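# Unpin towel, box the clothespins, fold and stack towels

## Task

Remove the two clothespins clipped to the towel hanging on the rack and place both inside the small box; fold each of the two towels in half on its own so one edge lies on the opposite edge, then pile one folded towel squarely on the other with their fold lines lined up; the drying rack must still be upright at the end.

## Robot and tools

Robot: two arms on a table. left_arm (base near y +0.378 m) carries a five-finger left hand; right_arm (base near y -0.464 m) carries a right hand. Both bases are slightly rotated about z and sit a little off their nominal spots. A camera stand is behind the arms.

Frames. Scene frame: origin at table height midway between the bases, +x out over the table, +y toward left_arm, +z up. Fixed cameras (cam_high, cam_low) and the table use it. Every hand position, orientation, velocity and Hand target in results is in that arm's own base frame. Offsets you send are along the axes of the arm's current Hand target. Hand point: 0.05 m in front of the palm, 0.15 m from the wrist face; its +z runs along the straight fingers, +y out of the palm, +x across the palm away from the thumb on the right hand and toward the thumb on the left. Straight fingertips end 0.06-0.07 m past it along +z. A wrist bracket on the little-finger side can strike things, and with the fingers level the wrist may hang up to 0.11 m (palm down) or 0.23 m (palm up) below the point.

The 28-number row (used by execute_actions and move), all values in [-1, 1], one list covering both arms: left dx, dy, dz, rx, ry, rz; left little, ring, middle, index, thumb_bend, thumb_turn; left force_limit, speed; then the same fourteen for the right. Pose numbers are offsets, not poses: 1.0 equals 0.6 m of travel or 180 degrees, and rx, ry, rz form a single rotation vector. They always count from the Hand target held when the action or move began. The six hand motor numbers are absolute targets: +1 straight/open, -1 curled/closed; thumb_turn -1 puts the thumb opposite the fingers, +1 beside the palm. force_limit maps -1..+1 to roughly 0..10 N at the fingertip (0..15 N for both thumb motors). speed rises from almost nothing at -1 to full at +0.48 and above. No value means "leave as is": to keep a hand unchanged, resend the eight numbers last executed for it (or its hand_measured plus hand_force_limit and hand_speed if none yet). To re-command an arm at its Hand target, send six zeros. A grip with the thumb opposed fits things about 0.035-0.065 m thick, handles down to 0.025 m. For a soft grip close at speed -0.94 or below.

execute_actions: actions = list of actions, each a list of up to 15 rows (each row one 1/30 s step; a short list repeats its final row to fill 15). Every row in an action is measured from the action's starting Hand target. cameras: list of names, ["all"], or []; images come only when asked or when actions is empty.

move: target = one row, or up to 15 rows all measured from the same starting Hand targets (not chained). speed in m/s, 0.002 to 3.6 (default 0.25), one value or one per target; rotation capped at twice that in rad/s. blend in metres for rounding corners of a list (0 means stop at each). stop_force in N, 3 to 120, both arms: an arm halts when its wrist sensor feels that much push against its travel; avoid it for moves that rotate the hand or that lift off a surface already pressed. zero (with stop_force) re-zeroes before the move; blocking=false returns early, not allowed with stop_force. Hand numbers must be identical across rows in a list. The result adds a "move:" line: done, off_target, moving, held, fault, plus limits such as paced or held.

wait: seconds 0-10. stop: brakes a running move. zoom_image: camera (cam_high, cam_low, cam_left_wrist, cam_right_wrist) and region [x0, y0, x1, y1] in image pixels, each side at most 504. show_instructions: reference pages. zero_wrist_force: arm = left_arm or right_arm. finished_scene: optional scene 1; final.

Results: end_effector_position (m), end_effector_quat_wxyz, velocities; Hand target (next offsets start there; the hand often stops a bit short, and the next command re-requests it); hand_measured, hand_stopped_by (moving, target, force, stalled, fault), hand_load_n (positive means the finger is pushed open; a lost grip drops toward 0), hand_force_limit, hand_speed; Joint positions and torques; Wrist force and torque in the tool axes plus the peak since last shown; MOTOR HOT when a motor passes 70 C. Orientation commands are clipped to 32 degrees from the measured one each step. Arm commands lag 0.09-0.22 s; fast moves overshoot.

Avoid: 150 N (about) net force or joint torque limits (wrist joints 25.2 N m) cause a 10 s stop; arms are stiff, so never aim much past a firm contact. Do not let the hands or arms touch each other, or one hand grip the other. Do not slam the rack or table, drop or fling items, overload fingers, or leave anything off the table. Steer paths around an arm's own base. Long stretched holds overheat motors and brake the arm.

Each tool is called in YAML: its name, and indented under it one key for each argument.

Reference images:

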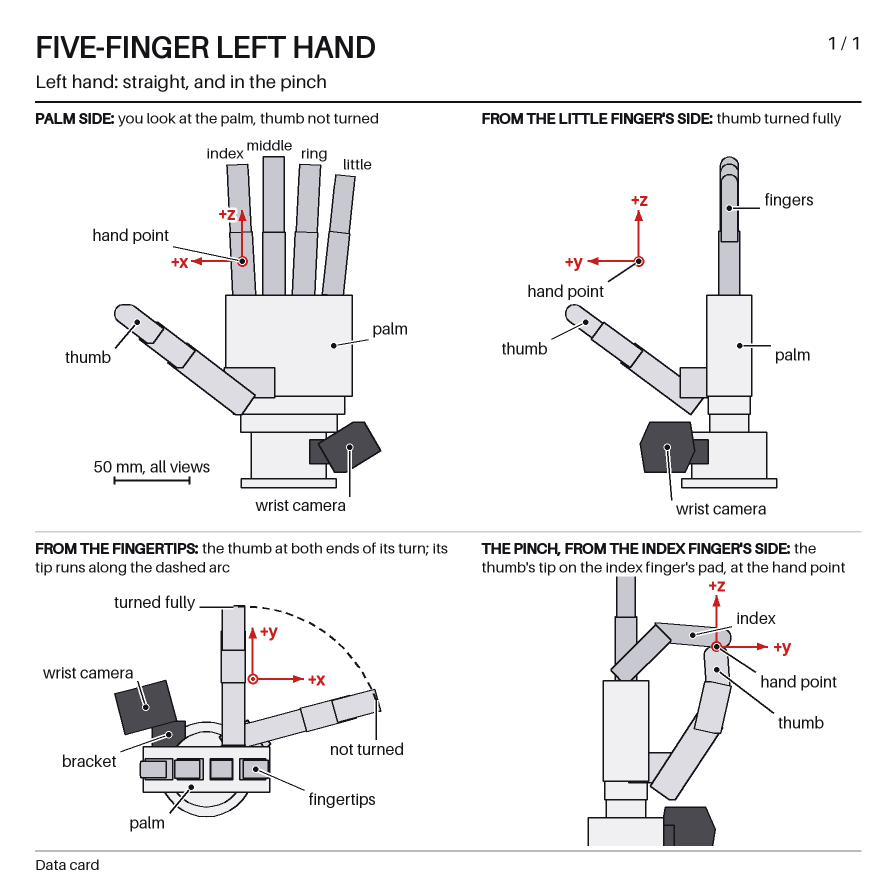

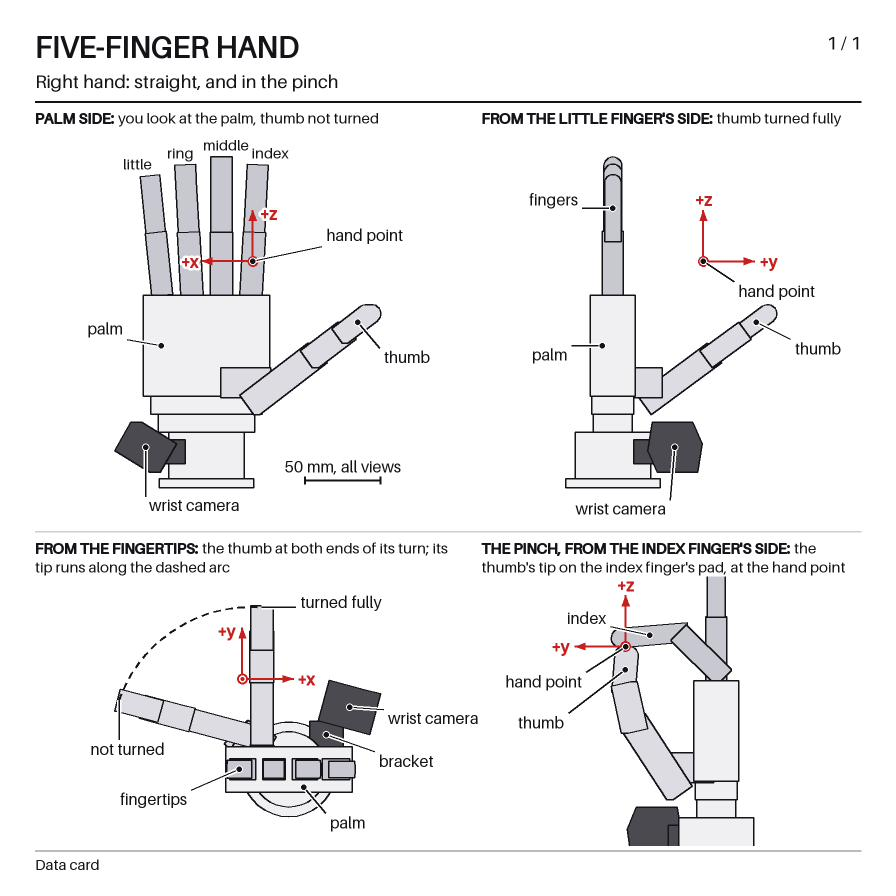

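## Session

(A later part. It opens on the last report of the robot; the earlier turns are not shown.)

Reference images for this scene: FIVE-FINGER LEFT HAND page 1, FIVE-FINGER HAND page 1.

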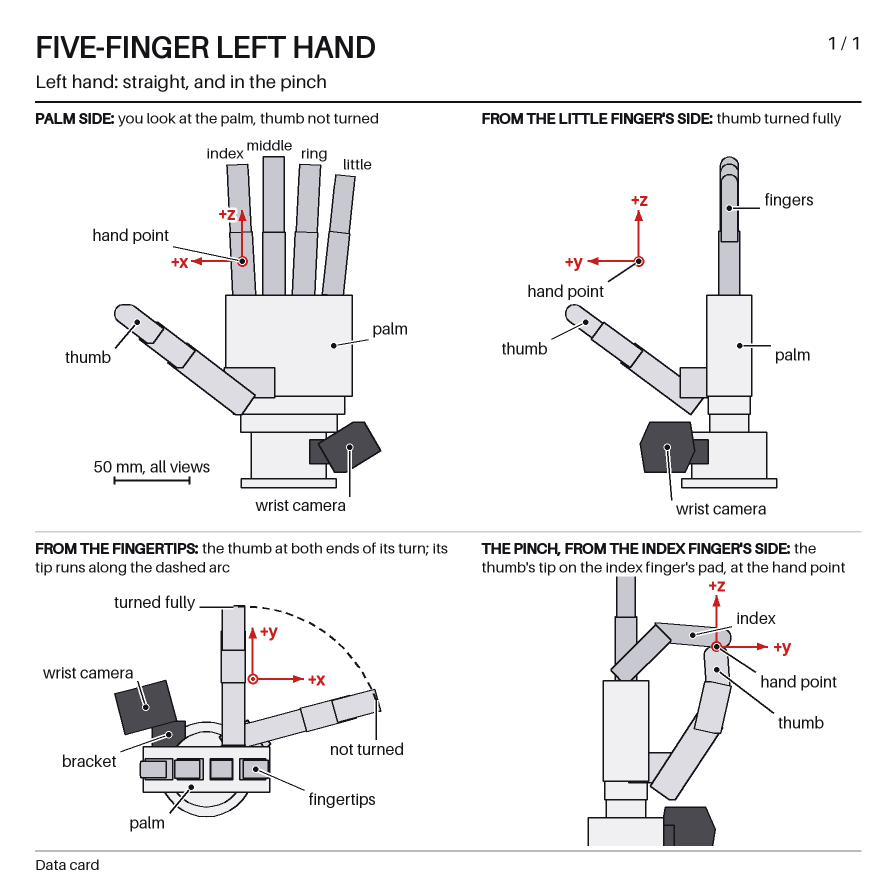

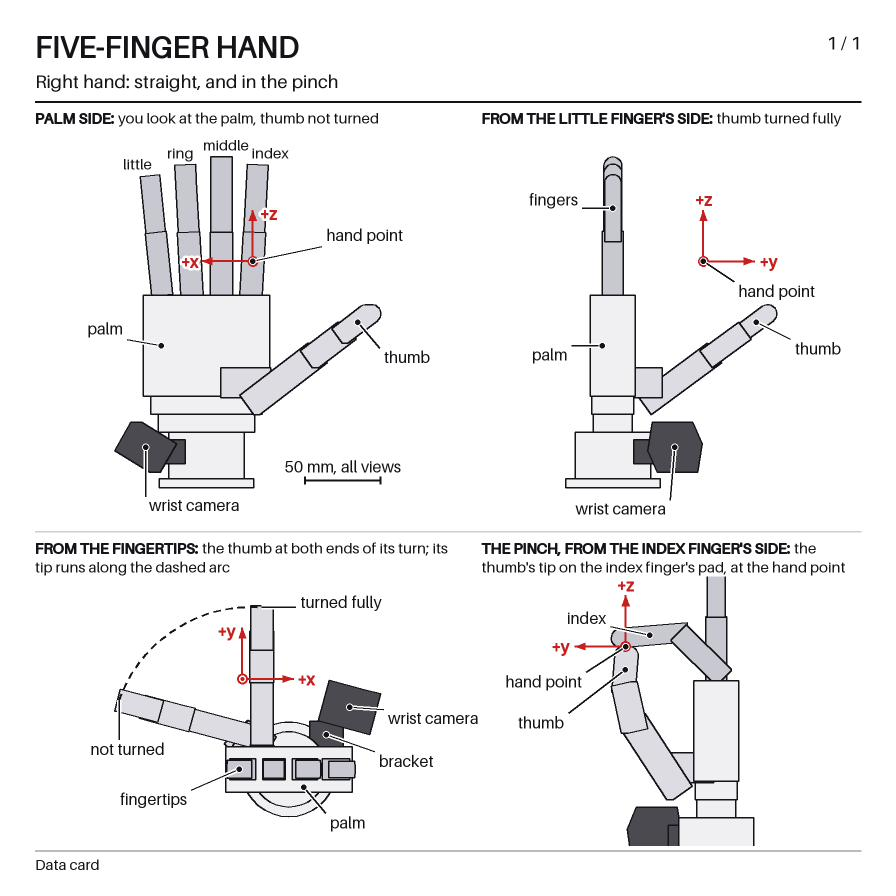

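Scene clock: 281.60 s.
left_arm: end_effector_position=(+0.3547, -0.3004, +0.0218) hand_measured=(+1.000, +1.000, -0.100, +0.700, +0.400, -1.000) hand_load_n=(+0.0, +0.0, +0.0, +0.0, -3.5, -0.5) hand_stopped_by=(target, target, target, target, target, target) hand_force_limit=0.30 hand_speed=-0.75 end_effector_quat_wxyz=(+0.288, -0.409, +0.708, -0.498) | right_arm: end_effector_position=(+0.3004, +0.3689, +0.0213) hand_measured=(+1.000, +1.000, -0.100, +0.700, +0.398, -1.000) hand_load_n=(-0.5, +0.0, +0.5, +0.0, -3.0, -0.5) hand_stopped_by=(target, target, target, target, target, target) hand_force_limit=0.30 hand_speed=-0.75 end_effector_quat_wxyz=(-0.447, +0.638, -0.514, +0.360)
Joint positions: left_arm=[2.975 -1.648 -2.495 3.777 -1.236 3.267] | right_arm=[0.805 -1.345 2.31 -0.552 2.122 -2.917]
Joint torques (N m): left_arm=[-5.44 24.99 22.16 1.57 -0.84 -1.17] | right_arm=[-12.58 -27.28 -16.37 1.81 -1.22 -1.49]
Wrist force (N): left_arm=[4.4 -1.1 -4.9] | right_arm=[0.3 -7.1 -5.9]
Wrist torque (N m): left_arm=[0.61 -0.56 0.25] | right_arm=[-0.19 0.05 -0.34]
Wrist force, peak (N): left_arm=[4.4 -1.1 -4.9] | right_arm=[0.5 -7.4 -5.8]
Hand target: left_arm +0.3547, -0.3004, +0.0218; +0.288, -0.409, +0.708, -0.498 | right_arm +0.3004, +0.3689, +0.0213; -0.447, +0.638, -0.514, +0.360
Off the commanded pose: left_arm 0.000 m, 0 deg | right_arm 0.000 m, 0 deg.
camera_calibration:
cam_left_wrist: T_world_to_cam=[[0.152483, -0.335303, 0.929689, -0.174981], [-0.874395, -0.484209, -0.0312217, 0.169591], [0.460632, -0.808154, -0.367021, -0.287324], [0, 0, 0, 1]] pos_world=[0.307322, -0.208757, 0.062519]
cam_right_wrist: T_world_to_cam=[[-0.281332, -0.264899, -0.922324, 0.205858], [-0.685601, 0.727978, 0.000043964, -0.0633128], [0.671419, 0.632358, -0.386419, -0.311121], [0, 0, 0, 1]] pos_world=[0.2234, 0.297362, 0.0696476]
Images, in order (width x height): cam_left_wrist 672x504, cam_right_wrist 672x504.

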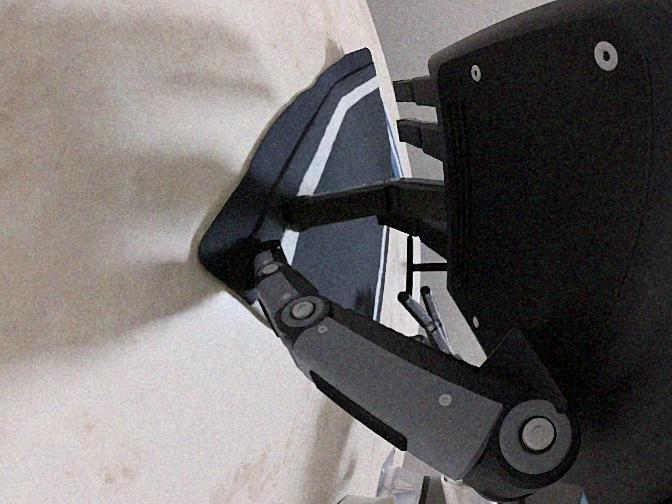

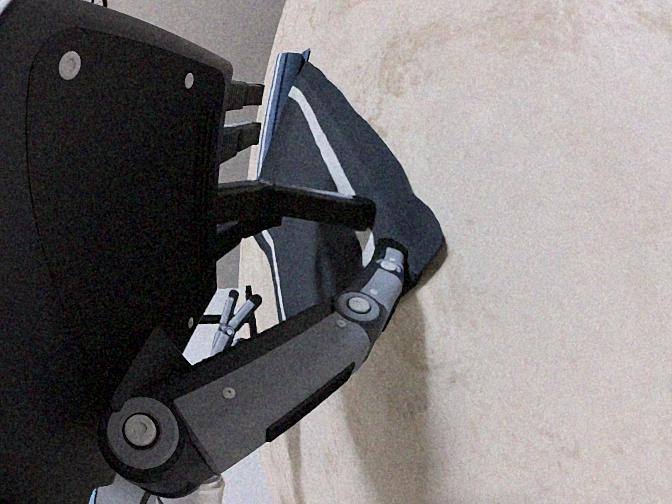

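move:
  target: [0,-0.011,-0.004,0,0,0,1,1,0.15,0.7,0.33,-1,0.3,-0.3,0,-0.011,-0.004,0,0,0,1,1,0.15,0.7,0.33,-1,0.3,-0.3]
  speed: 0.05

move:
  target: [0,0.0188,0.0068,0,0,0,1,1,0.15,0.7,0.33,-1,0.3,-0.75,0,0.0188,0.0068,0,0,0,1,1,0.15,0.7,0.33,-1,0.3,-0.75]
  speed: 0.01
  stop_force: 6
  cameras: []

execute_actions:
  actions:
    - [[0,0,0,0,0,0,1,1,-0.1,0.7,0.33,-1,0.3,-0.75,0,0,0,0,0,0,1,1,-0.1,0.7,0.33,-1,0.3,-0.75]]
  cameras: ["cam_left_wrist","cam_right_wrist"]

Scene clock: 282.47 s.
left_arm: end_effector_position=(+0.3547, -0.3004, +0.0289) hand_measured=(+1.000, +1.000, +0.150, +0.700, +0.330, -1.000) hand_load_n=(+0.0, +0.0, +0.0, +0.0, +0.0, +0.0) hand_stopped_by=(target, target, target, target, target, target) hand_force_limit=0.30 hand_speed=-0.30 end_effector_quat_wxyz=(+0.288, -0.409, +0.708, -0.498) end_effector_velocity=(+0.001, +0.000, +0.000) end_effector_angular_velocity=(+0.000, -0.003, +0.002) | right_arm: end_effector_position=(+0.3004, +0.3689, +0.0284) hand_measured=(+1.000, +1.000, +0.150, +0.700, +0.330, -1.000) hand_load_n=(+0.0, -0.5, +0.0, +0.0, +0.0, +0.0) hand_stopped_by=(target, target, target, target, target, target) hand_force_limit=0.30 hand_speed=-0.30 end_effector_quat_wxyz=(-0.447, +0.638, -0.514, +0.360)
Joint positions: left_arm=[2.975 -1.625 -2.488 3.748 -1.236 3.267] | right_arm=[0.805 -1.364 2.304 -0.528 2.122 -2.917]
Joint velocities: left_arm=[0.001 -0.001 0 0.005 -0.001 0] | right_arm=[within noise]
Joint torques (N m): left_arm=[-1.96 1.31 14.63 2.38 0.18 -1.2] | right_arm=[-9.6 -10.53 -12.99 -2.29 -0.54 -1.19]
Wrist force (N): left_arm=[4.0 4.0 -2.3] | right_arm=[0.6 -0.7 -3.0]
Wrist torque (N m): left_arm=[0.85 -0.50 0.15] | right_arm=[0.03 -0.03 -0.23]
Wrist force, peak (N): left_arm=[4.3 -1.2 -5.0] | right_arm=[0.7 -7.1 -6.1]
Hand target: left_arm +0.3547, -0.3004, +0.0288; +0.288, -0.409, +0.708, -0.498 | right_arm +0.3004, +0.3689, +0.0283; -0.447, +0.638, -0.514, +0.360
Off the commanded pose: left_arm 0.000 m, 0 deg | right_arm 0.000 m, 0 deg.
move: done

Scene clock: 284.57 s.
left_arm: end_effector_position=(+0.3547, -0.3004, +0.0193) hand_measured=(+1.000, +1.000, +0.150, +0.700, +0.330, -1.000) hand_load_n=(+0.0, -0.5, +0.5, +0.0, -3.5, +0.0) hand_stopped_by=(target, target, target, target, target, target) hand_force_limit=0.30 hand_speed=-0.75 end_effector_quat_wxyz=(+0.288, -0.409, +0.708, -0.498) | right_arm: end_effector_position=(+0.3004, +0.3689, +0.0192) hand_measured=(+1.000, +1.000, +0.150, +0.700, +0.330, -1.000) hand_load_n=(+0.0, +0.0, +0.5, +0.0, -2.0, -0.5) hand_stopped_by=(target, target, target, target, target, target) hand_force_limit=0.30 hand_speed=-0.75 end_effector_quat_wxyz=(-0.447, +0.638, -0.514, +0.360)
Joint positions: left_arm=[2.975 -1.656 -2.497 3.788 -1.236 3.267] | right_arm=[0.805 -1.34 2.311 -0.56 2.122 -2.917]
Joint torques (N m): left_arm=[4.41 25.15 21.43 1.43 -0.46 0.36] | right_arm=[-3.85 -28.34 -17.53 0.49 0.33 0.19]
Wrist force (N): left_arm=[4.3 -2.3 -4.9] | right_arm=[0.3 -6.2 -5.6]
Wrist torque (N m): left_arm=[0.62 -0.56 0.29] | right_arm=[-0.03 0.09 -0.35]
Wrist force, peak (N): left_arm=[4.4 -5.3 -6.8] | right_arm=[0.6 -9.1 -7.1]
Hand target: left_arm +0.3547, -0.3004, +0.0193; +0.288, -0.409, +0.708, -0.498 (not the last commanded pose) | right_arm +0.3004, +0.3689, +0.0192; -0.447, +0.638, -0.514, +0.360 (not the last commanded pose)
Off the commanded pose: left_arm 0.003 m, 0 deg | right_arm 0.003 m, 0 deg.
move: contact (left_arm, right_arm)
No camera images: "cameras" was empty.

Scene clock: 285.27 s.
left_arm: end_effector_position=(+0.3548, -0.3004, +0.0194) hand_measured=(+1.000, +1.000, +0.062, +0.700, +0.330, -1.000) hand_load_n=(+0.0, +0.0, +7.0, +0.0, -2.0, +0.0) hand_stopped_by=(target, target, force, target, target, target) hand_force_limit=0.30 hand_speed=-0.75 end_effector_quat_wxyz=(+0.288, -0.409, +0.708, -0.498) | right_arm: end_effector_position=(+0.3004, +0.3690, +0.0192) hand_measured=(+1.000, +1.000, +0.062, +0.700, +0.330, -1.000) hand_load_n=(+0.0, +0.0, +7.0, +0.0, -1.0, -0.5) hand_stopped_by=(target, target, force, target, target, target) hand_force_limit=0.30 hand_speed=-0.75 end_effector_quat_wxyz=(-0.447, +0.637, -0.514, +0.360)
Joint positions: left_arm=[2.975 -1.656 -2.497 3.788 -1.236 3.267] | right_arm=[0.805 -1.34 2.311 -0.56 2.122 -2.917]
Joint torques (N m): left_arm=[4.06 15.13 5.41 -3.55 -1.47 -0.16] | right_arm=[-3.87 -15.21 -0.79 1.49 0.06 0.04]
Wrist force (N): left_arm=[4.7 -12.0 -4.6] | right_arm=[0.0 -15.6 -5.1]
Wrist torque (N m): left_arm=[0.58 -0.51 0.50] | right_arm=[0.20 0.06 -0.56]
Wrist force, peak (N): left_arm=[4.8 -12.6 -4.3] | right_arm=[0.3 -16.0 -4.9]
Hand target: left_arm +0.3547, -0.3004, +0.0193; +0.288, -0.409, +0.708, -0.498 | right_arm +0.3004, +0.3689, +0.0192; -0.447, +0.638, -0.514, +0.360
Off the commanded pose: left_arm 0.000 m, 0 deg | right_arm 0.000 m, 0 deg.
camera_calibration:
cam_left_wrist: T_world_to_cam=[[0.152308, -0.335187, 0.929759, -0.172677], [-0.874367, -0.484253, -0.0313439, 0.169506], [0.460745, -0.808176, -0.366831, -0.288256], [0, 0, 0, 1]] pos_world=[0.307323, -0.208757, 0.0601191]
cam_right_wrist: T_world_to_cam=[[-0.28125, -0.2647, -0.922406, 0.203876], [-0.685623, 0.727956, 0.000153427, -0.0633814], [0.67143, 0.632466, -0.386223, -0.312043], [0, 0, 0, 1]] pos_world=[0.2234, 0.297461, 0.0675482]
Images, in order (width x height): cam_left_wrist 672x504, cam_right_wrist 672x504.

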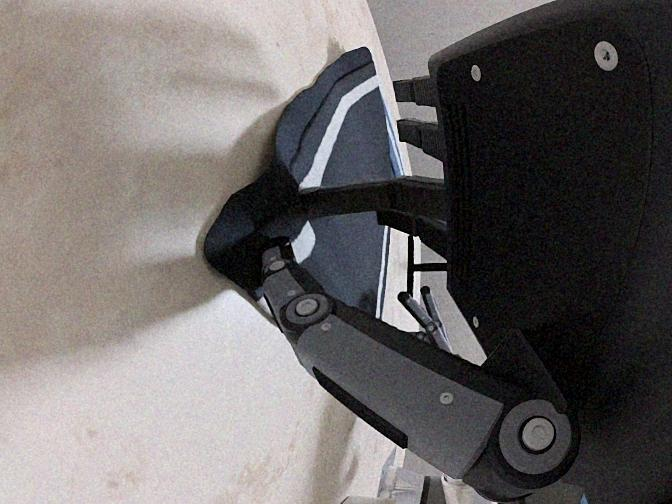

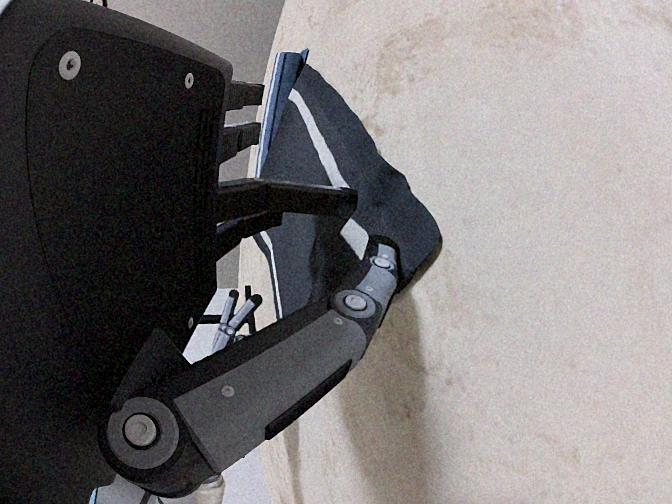

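execute_actions:
  actions:
    - [[0,-0.0019,-0.0007,0,0,0,1,1,0.062,0.7,0.33,-1,0.3,-0.75,0,-0.0019,-0.0007,0,0,0,1,1,0.062,0.7,0.33,-1,0.3,-0.75]]
    - [[0,0,0,0,0,0,1,1,-0.2,0.7,0.33,-1,0.5,-0.75,0,0,0,0,0,0,1,1,-0.2,0.7,0.33,-1,0.5,-0.75]]
  cameras: ["cam_left_wrist","cam_right_wrist"]

Scene clock: 286.57 s.
left_arm: end_effector_position=(+0.3547, -0.3004, +0.0205) hand_measured=(+1.000, +1.000, -0.200, +0.700, +0.330, -1.000) hand_load_n=(+0.0, -0.5, +3.0, +0.0, +1.5, +0.0) hand_stopped_by=(target, target, target, target, target, target) hand_force_limit=0.50 hand_speed=-0.75 end_effector_quat_wxyz=(+0.288, -0.409, +0.708, -0.498) | right_arm: end_effector_position=(+0.3004, +0.3690, +0.0204) hand_measured=(+1.000, +1.000, -0.200, +0.700, +0.330, -1.000) hand_load_n=(+0.0, +0.0, +2.5, +0.0, +0.5, +0.5) hand_stopped_by=(target, target, target, target, target, target) hand_force_limit=0.50 hand_speed=-0.75 end_effector_quat_wxyz=(-0.447, +0.637, -0.514, +0.360)
Joint positions: left_arm=[2.975 -1.652 -2.496 3.783 -1.236 3.267] | right_arm=[0.805 -1.343 2.31 -0.556 2.122 -2.917]
Joint torques (N m): left_arm=[3.76 2.39 16.65 -0.67 -0.82 -1.01] | right_arm=[1.36 -11.68 -11.71 1.38 0.54 0.43]
Wrist force (N): left_arm=[4.2 3.3 -2.0] | right_arm=[-0.9 -2.5 -2.4]
Wrist torque (N m): left_arm=[0.89 -0.36 0.11] | right_arm=[-0.01 0.02 -0.27]
Wrist force, peak (N): left_arm=[4.6 -12.2 -4.7] | right_arm=[0.3 -15.8 -5.3]
Hand target: left_arm +0.3547, -0.3004, +0.0205; +0.288, -0.409, +0.708, -0.498 | right_arm +0.3004, +0.3689, +0.0204; -0.447, +0.638, -0.514, +0.360
Off the commanded pose: left_arm 0.000 m, 0 deg | right_arm 0.000 m, 0 deg.
camera_calibration:
cam_left_wrist: T_world_to_cam=[[0.152432, -0.335216, 0.929728, -0.173834], [-0.874354, -0.484282, -0.031256, 0.169528], [0.460728, -0.808147, -0.366917, -0.287799], [0, 0, 0, 1]] pos_world=[0.307323, -0.208757, 0.0613191]
cam_right_wrist: T_world_to_cam=[[-0.281251, -0.264825, -0.92237, 0.205017], [-0.68565, 0.727931, 0.0000713343, -0.0633625], [0.671403, 0.632443, -0.386309, -0.311561], [0, 0, 0, 1]] pos_world=[0.223399, 0.297462, 0.0687478]
Images, in order (width x height): cam_left_wrist 672x504, cam_right_wrist 672x504.

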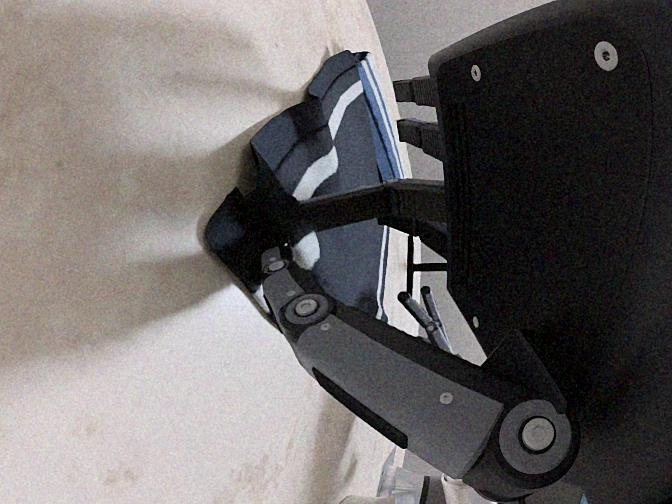

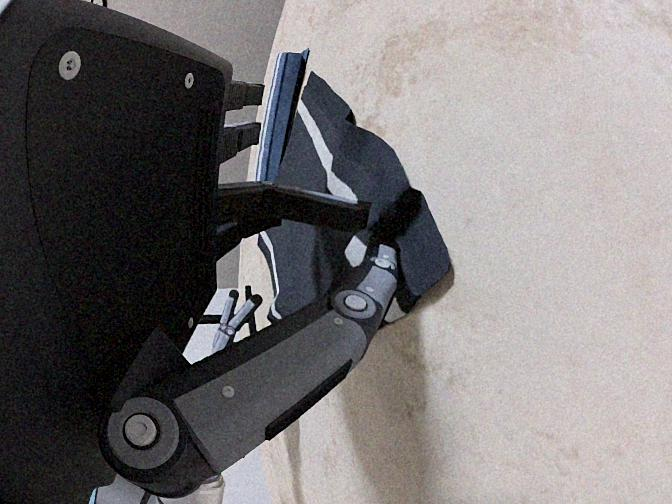

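execute_actions:
  actions:
    - [[0,0,0,0,0,0,1,1,-0.45,0.7,0.33,-1,0.5,-0.75,0,0,0,0,0,0,1,1,-0.45,0.7,0.33,-1,0.5,-0.75]]
  cameras: ["cam_left_wrist","cam_right_wrist"]

Scene clock: 287.33 s.
left_arm: end_effector_position=(+0.3547, -0.3004, +0.0205) hand_measured=(+1.000, +1.000, -0.240, +0.700, +0.330, -1.000) hand_load_n=(+0.0, +0.0, +10.0, -0.5, +5.5, +1.0) hand_stopped_by=(target, target, force, target, target, target) hand_force_limit=0.50 hand_speed=-0.75 end_effector_quat_wxyz=(+0.288, -0.409, +0.708, -0.498) | right_arm: end_effector_position=(+0.3004, +0.3689, +0.0204) hand_measured=(+1.000, +1.000, -0.264, +0.700, +0.332, -1.000) hand_load_n=(+0.0, +0.0, +11.5, +0.0, +3.0, +1.5) hand_stopped_by=(target, target, force, target, target, target) hand_force_limit=0.50 hand_speed=-0.75 end_effector_quat_wxyz=(-0.447, +0.638, -0.514, +0.360)
Joint positions: left_arm=[2.975 -1.652 -2.496 3.783 -1.236 3.267] | right_arm=[0.805 -1.343 2.31 -0.556 2.122 -2.917]
Joint torques (N m): left_arm=[4.22 6.88 11.44 -1.23 -0.04 -1.39] | right_arm=[3.86 -15.09 -5.59 2.2 0.98 0.41]
Wrist force (N): left_arm=[4.7 2.4 -2.3] | right_arm=[-0.7 -4.3 -3.2]
Wrist torque (N m): left_arm=[0.88 -0.41 0.13] | right_arm=[-0.04 0.02 -0.29]
Wrist force, peak (N): left_arm=[4.5 3.6 -1.9] | right_arm=[-0.6 -4.8 -3.4]
Hand target: left_arm +0.3547, -0.3004, +0.0205; +0.288, -0.409, +0.708, -0.498 | right_arm +0.3004, +0.3689, +0.0204; -0.447, +0.638, -0.514, +0.360
Off the commanded pose: left_arm 0.000 m, 0 deg | right_arm 0.000 m, 0 deg.
camera_calibration:
cam_left_wrist: T_world_to_cam=[[0.152439, -0.335228, 0.929723, -0.173839], [-0.874394, -0.484211, -0.0312235, 0.169553], [0.460649, -0.808184, -0.366934, -0.287782], [0, 0, 0, 1]] pos_world=[0.307322, -0.208757, 0.0613191]
cam_right_wrist: T_world_to_cam=[[-0.281314, -0.264881, -0.922334, 0.205019], [-0.68565, 0.727931, 0.0000731539, -0.0632899], [0.671376, 0.632419, -0.386393, -0.311479], [0, 0, 0, 1]] pos_world=[0.223399, 0.297362, 0.0687478]
Images, in order (width x height): cam_left_wrist 672x504, cam_right_wrist 672x504.

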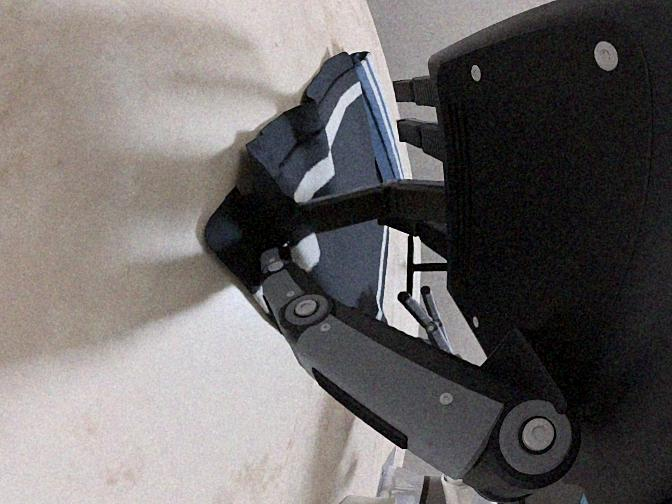

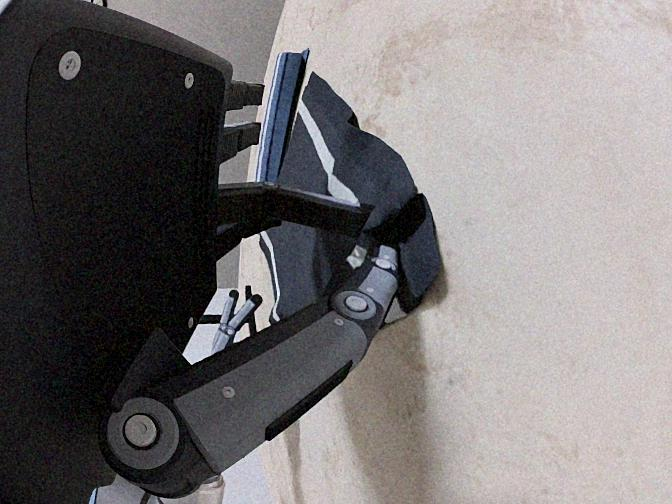

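move:
  target:
    - [0,-0.0783,-0.0285,0,0,0,1,1,-0.45,0.7,0.33,-1,0.5,-0.75,0,-0.0783,-0.0285,0,0,0,1,1,-0.45,0.7,0.33,-1,0.5,-0.75]
    - [0.0485,-0.3612,-0.2237,0,-0.0543,-0.0198,1,1,-0.45,0.7,0.33,-1,0.5,-0.75,-0.0118,-0.374,-0.1882,0,-0.0543,-0.0198,1,1,-0.45,0.7,0.33,-1,0.5,-0.75]
  speed: [0.06, 0.12]
  blend: [0.02, 0]
  cameras: ["all"]

zoom_image:
  camera: "cam_high"
  region: [230, 110, 370, 250]

zoom_image:
  camera: "cam_low"
  region: [290, 190, 430, 310]

Scene clock: 290.77 s.
left_arm: end_effector_position=(+0.2939, -0.2992, +0.2698) hand_measured=(+1.000, +1.000, -0.240, +0.700, +0.332, -1.000) hand_load_n=(+0.0, +0.0, +9.0, +0.0, +6.5, +1.0) hand_stopped_by=(target, target, force, target, target, target) hand_force_limit=0.50 hand_speed=-0.75 end_effector_quat_wxyz=(+0.332, -0.471, +0.668, -0.471) | right_arm: end_effector_position=(+0.2700, +0.3695, +0.2698) hand_measured=(+1.000, +1.000, -0.264, +0.700, +0.332, -1.000) hand_load_n=(+0.0, +0.0, +9.0, +0.0, +4.0, +1.5) hand_stopped_by=(target, target, force, target, target, target) hand_force_limit=0.50 hand_speed=-0.75 end_effector_quat_wxyz=(-0.478, +0.681, -0.454, +0.318)
Joint positions: left_arm=[2.688 -1.139 -2.115 2.908 -1.676 3.104] | right_arm=[0.745 -1.842 2.014 0.196 1.899 -3.018]
Joint torques (N m): left_arm=[1.91 -8.47 19.34 -0.07 0.12 1.95] | right_arm=[10.99 -2.16 -17.47 -0.19 1.8 1.8]
Wrist force (N): left_arm=[4.7 4.7 -1.9] | right_arm=[-0.9 -1.2 -2.5]
Wrist torque (N m): left_arm=[1.06 -0.46 -0.02] | right_arm=[-0.03 0.03 -0.07]
Wrist force, peak (N): left_arm=[5.0 5.0 -1.5] | right_arm=[-1.1 -4.6 -3.3]
Hand target: left_arm +0.2939, -0.2991, +0.2698; +0.332, -0.471, +0.668, -0.470 | right_arm +0.2699, +0.3696, +0.2698; -0.478, +0.682, -0.454, +0.318
Off the commanded pose: left_arm 0.000 m, 0 deg | right_arm 0.000 m, 0 deg.
move: done
camera_calibration:
cam_left_wrist: T_world_to_cam=[[0.210561, -0.30119, 0.930026, -0.402911], [-0.772635, -0.634121, -0.0304332, 0.0498494], [0.598915, -0.712163, -0.366231, -0.179437], [0, 0, 0, 1]] pos_world=[0.23082, -0.21753, 0.31052]
cam_right_wrist: T_world_to_cam=[[-0.228716, -0.311473, -0.92232, 0.429768], [-0.805714, 0.592304, -0.00022447, -0.00195442], [0.546364, 0.743075, -0.386428, -0.202202], [0, 0, 0, 1]] pos_world=[0.207196, 0.28527, 0.318247]

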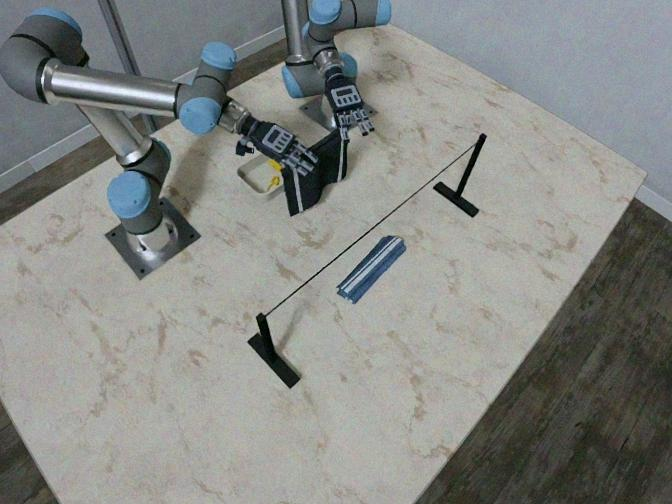

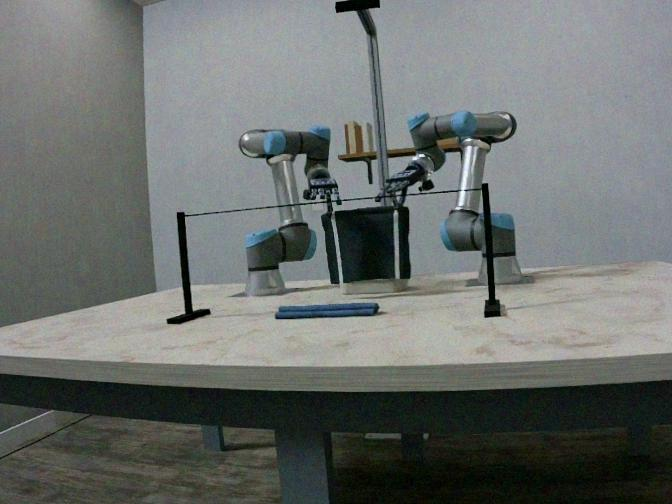

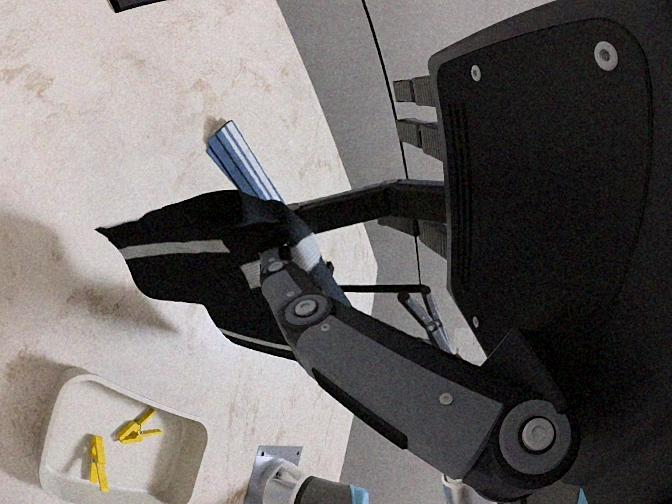

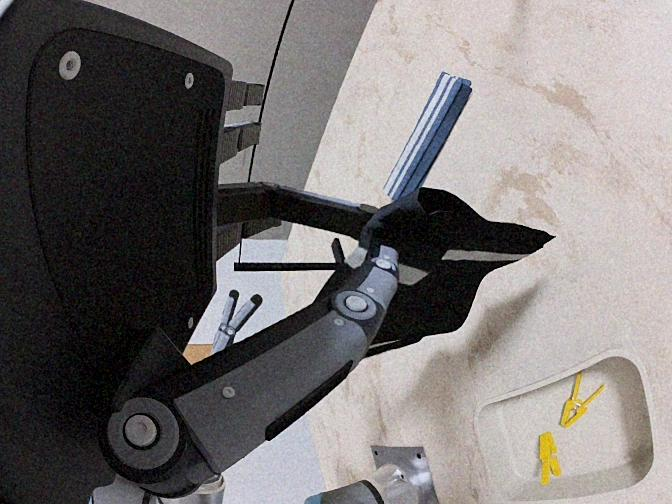

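Scaled by 3.600 from the camera's 672x504 image, which has a finer 960x720 frame.

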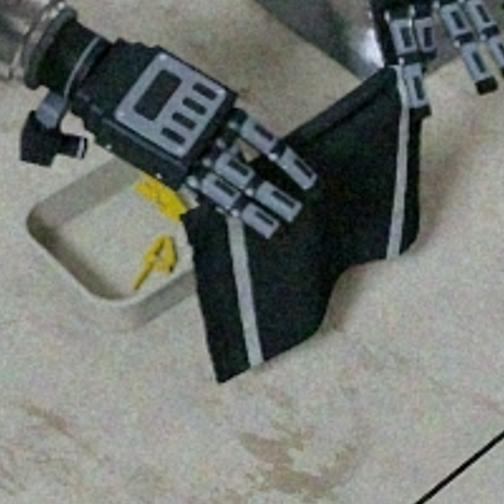

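Scaled by 3.600 from the camera's 672x504 image, which has a finer 960x720 frame.

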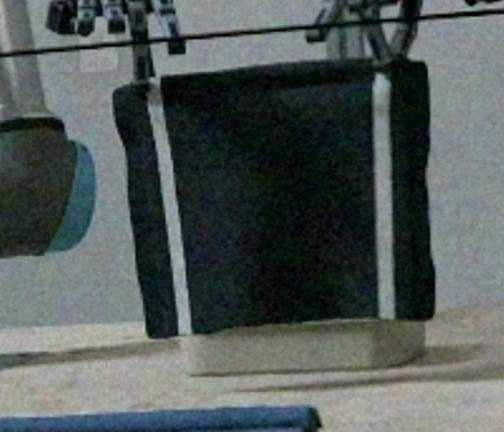

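move:
  target: [-0.0078,0.0534,0.0228,0,0,0,1,1,-0.45,0.7,0.33,-1,0.5,-0.75,0.0037,0.0519,0.0268,0,0,0,1,1,-0.45,0.7,0.33,-1,0.5,-0.75]
  speed: 0.1
  cameras: ["all"]

zoom_image:
  camera: "cam_high"
  region: [250, 130, 370, 230]

zoom_image:
  camera: "cam_low"
  region: [310, 200, 430, 310]

Scene clock: 292.37 s.
left_arm: end_effector_position=(+0.2975, -0.2954, +0.2349) hand_measured=(+1.000, +1.000, -0.240, +0.700, +0.332, -1.000) hand_load_n=(+0.0, +0.0, +9.0, -0.5, +6.5, +1.5) hand_stopped_by=(target, target, force, target, target, target) hand_force_limit=0.50 hand_speed=-0.75 end_effector_quat_wxyz=(+0.332, -0.471, +0.668, -0.470) | right_arm: end_effector_position=(+0.2750, +0.3692, +0.2350) hand_measured=(+1.000, +1.000, -0.264, +0.700, +0.332, -1.000) hand_load_n=(+0.0, +0.0, +9.0, +0.0, +4.0, +2.0) hand_stopped_by=(target, target, force, target, target, target) hand_force_limit=0.50 hand_speed=-0.75 end_effector_quat_wxyz=(-0.478, +0.682, -0.454, +0.318)
Joint positions: left_arm=[2.715 -1.149 -2.199 3.002 -1.65 3.113] | right_arm=[0.73 -1.818 2.088 0.097 1.884 -3.024]
Joint torques (N m): left_arm=[-6.87 15.24 29.77 0.33 -2.27 -1.12] | right_arm=[9.6 -19.7 -24.21 0.46 1.67 -0.07]
Wrist force (N): left_arm=[5.0 4.6 -1.6] | right_arm=[-1.3 -1.2 -2.2]
Wrist torque (N m): left_arm=[1.02 -0.42 -0.10] | right_arm=[-0.04 0.01 -0.01]
Wrist force, peak (N): left_arm=[4.7 6.0 -1.4] | right_arm=[-0.8 -1.7 -2.7]
Hand target: left_arm +0.2975, -0.2954, +0.2350; +0.332, -0.471, +0.668, -0.470 | right_arm +0.2749, +0.3692, +0.2351; -0.478, +0.682, -0.454, +0.318
Off the commanded pose: left_arm 0.000 m, 0 deg | right_arm 0.000 m, 0 deg.
move: done
camera_calibration:
cam_left_wrist: T_world_to_cam=[[0.210986, -0.301498, 0.92983, -0.370279], [-0.772587, -0.634184, -0.0303283, 0.0537867], [0.598827, -0.711976, -0.366737, -0.191441], [0, 0, 0, 1]] pos_world=[0.234319, -0.213829, 0.275719]
cam_right_wrist: T_world_to_cam=[[-0.229, -0.311747, -0.922157, 0.398814], [-0.80571, 0.59231, -0.000154494, 0.0022219], [0.54625, 0.742956, -0.386817, -0.217991], [0, 0, 0, 1]] pos_world=[0.212197, 0.284971, 0.283447]

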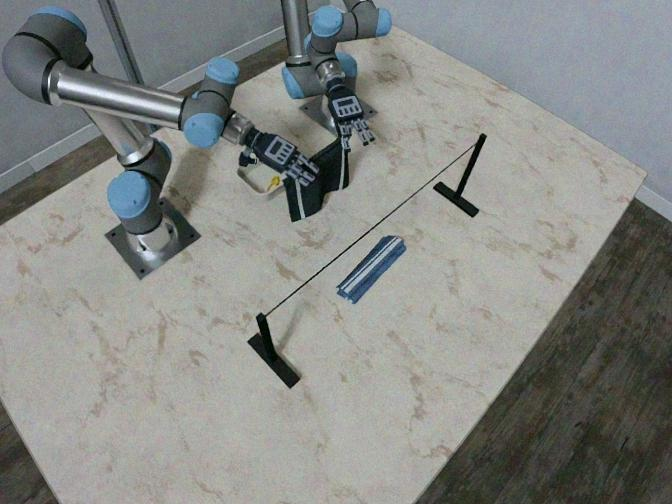

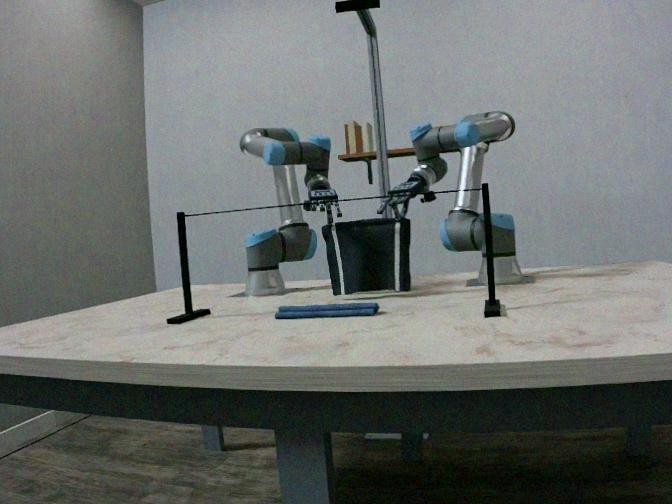

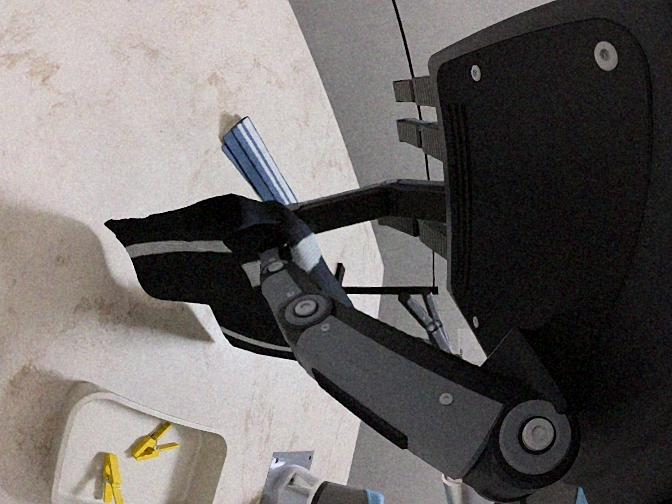

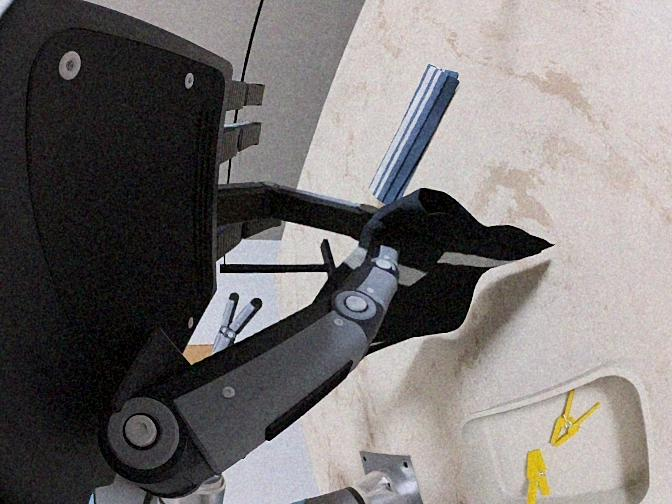

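Scaled by 4.200 from the camera's 672x504 image, which has a finer 960x720 frame.

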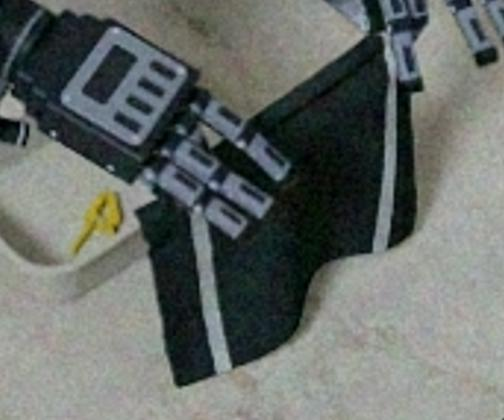

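Scaled by 4.200 from the camera's 672x504 image, which has a finer 960x720 frame.

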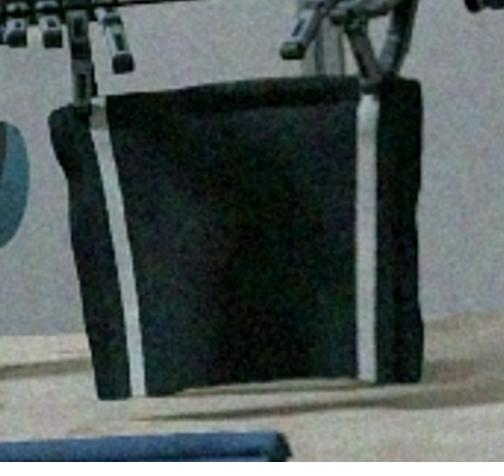

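move:
  target:
    - [-0.0062,0.0151,0.0219,0,0,0,1,1,-0.45,0.7,0.33,-1,0.5,-0.75,0.0062,0.0151,0.0219,0,0,0,1,1,-0.45,0.7,0.33,-1,0.5,-0.75]
    - [-0.0187,0.0311,0.0607,0,0,0,1,1,-0.45,0.7,0.33,-1,0.5,-0.75,0.0187,0.0311,0.0607,0,0,0,1,1,-0.45,0.7,0.33,-1,0.5,-0.75]
  speed: 0.06
  blend: [0.005,0]
  cameras: ["all"]

zoom_image:
  camera: "cam_high"
  region: [250, 130, 370, 230]

zoom_image:
  camera: "cam_low"
  region: [310, 200, 430, 310]

Scene clock: 293.77 s.
left_arm: end_effector_position=(+0.3275, -0.2942, +0.2050) hand_measured=(+1.000, +1.000, -0.240, +0.700, +0.332, -1.000) hand_load_n=(+0.0, +0.0, +9.0, +0.0, +6.5, +1.5) hand_stopped_by=(target, target, force, target, target, target) hand_force_limit=0.50 hand_speed=-0.75 end_effector_quat_wxyz=(+0.332, -0.471, +0.668, -0.470) | right_arm: end_effector_position=(+0.3050, +0.3695, +0.2050) hand_measured=(+1.000, +1.000, -0.264, +0.700, +0.332, -1.000) hand_load_n=(+0.0, +0.0, +9.0, +0.0, +4.5, +2.0) hand_stopped_by=(target, target, force, target, target, target) hand_force_limit=0.50 hand_speed=-0.75 end_effector_quat_wxyz=(-0.478, +0.682, -0.454, +0.318)
Joint positions: left_arm=[2.783 -1.223 -2.235 3.114 -1.586 3.136] | right_arm=[0.652 -1.761 2.125 -0.005 1.812 -3.053]
Joint torques (N m): left_arm=[-7.23 17.75 29.99 -0.74 -1.96 -1.38] | right_arm=[11.53 -21.48 -26.48 1.52 2.24 1.25]
Wrist force (N): left_arm=[5.2 4.4 -1.9] | right_arm=[-1.2 -1.2 -2.4]
Wrist torque (N m): left_arm=[1.07 -0.47 -0.09] | right_arm=[0.01 0.01 -0.01]
Wrist force, peak (N): left_arm=[5.1 5.2 -1.6] | right_arm=[-1.2 -1.4 -2.6]
Hand target: left_arm +0.3276, -0.2943, +0.2052; +0.332, -0.471, +0.668, -0.470 | right_arm +0.3050, +0.3696, +0.2051; -0.478, +0.682, -0.454, +0.318
Off the commanded pose: left_arm 0.000 m, 0 deg | right_arm 0.000 m, 0 deg.
move: done
camera_calibration:
cam_left_wrist: T_world_to_cam=[[0.211018, -0.301583, 0.929795, -0.348391], [-0.772595, -0.634173, -0.0303549, 0.0769041], [0.598805, -0.71195, -0.366824, -0.21958], [0, 0, 0, 1]] pos_world=[0.264418, -0.212629, 0.245719]
cam_right_wrist: T_world_to_cam=[[-0.229066, -0.31183, -0.922112, 0.378049], [-0.805753, 0.592251, -0.000120324, 0.0262293], [0.546159, 0.742967, -0.386923, -0.246199], [0, 0, 0, 1]] pos_world=[0.242196, 0.28527, 0.253347]

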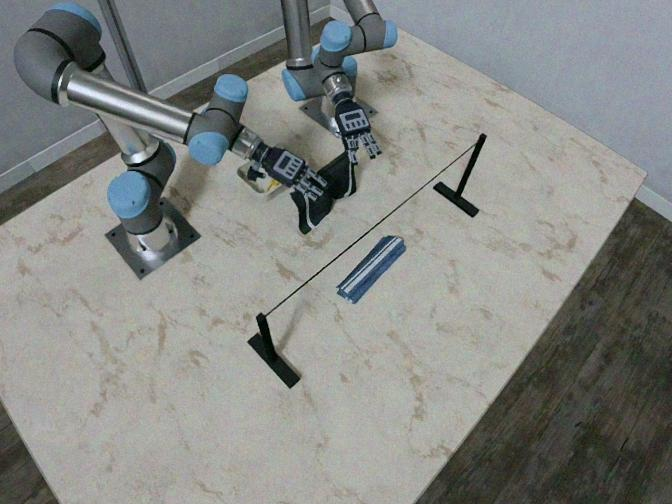

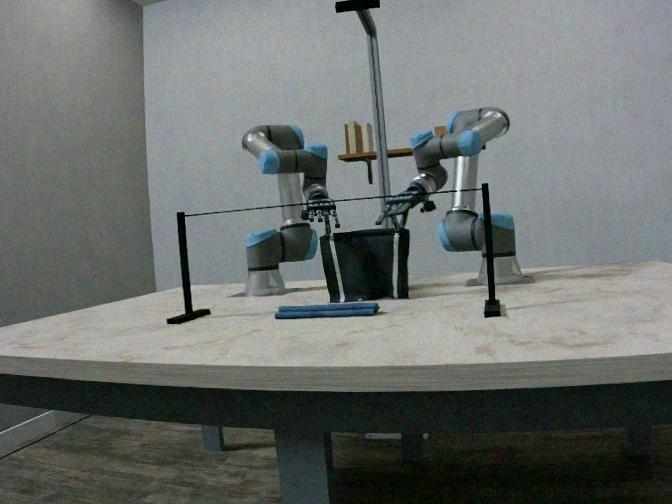

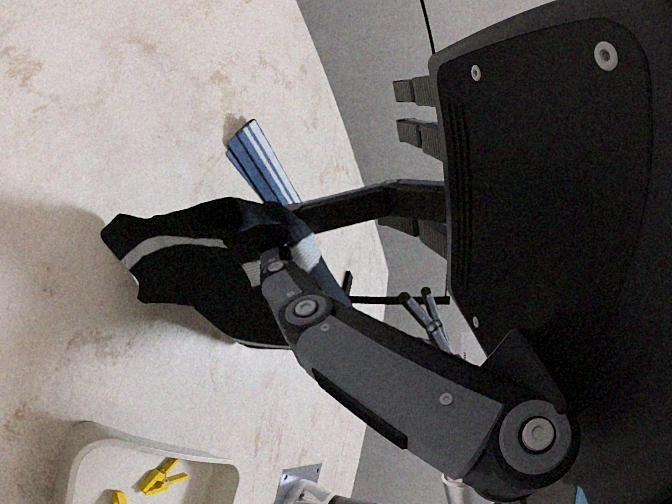

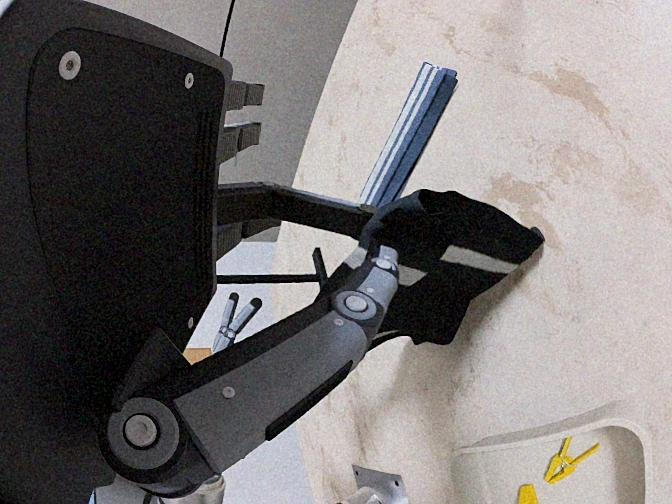

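Scaled by 4.200 from the camera's 672x504 image, which has a finer 960x720 frame.

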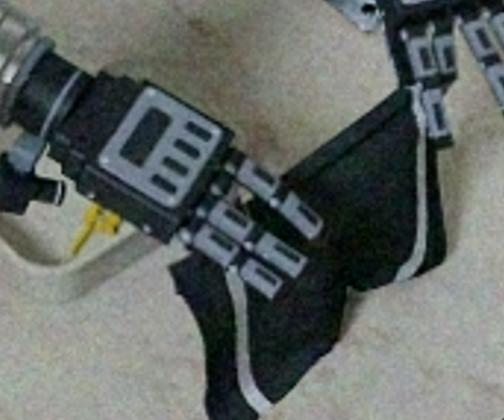

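Scaled by 4.200 from the camera's 672x504 image, which has a finer 960x720 frame.

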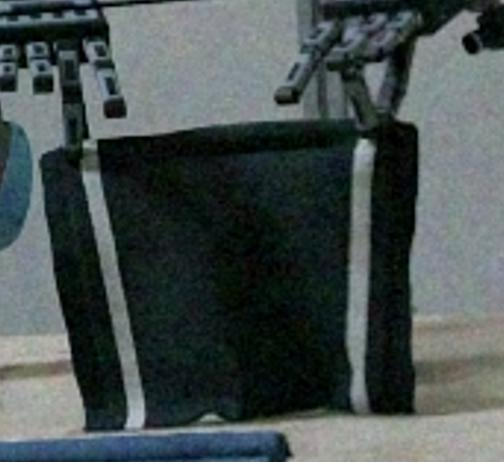

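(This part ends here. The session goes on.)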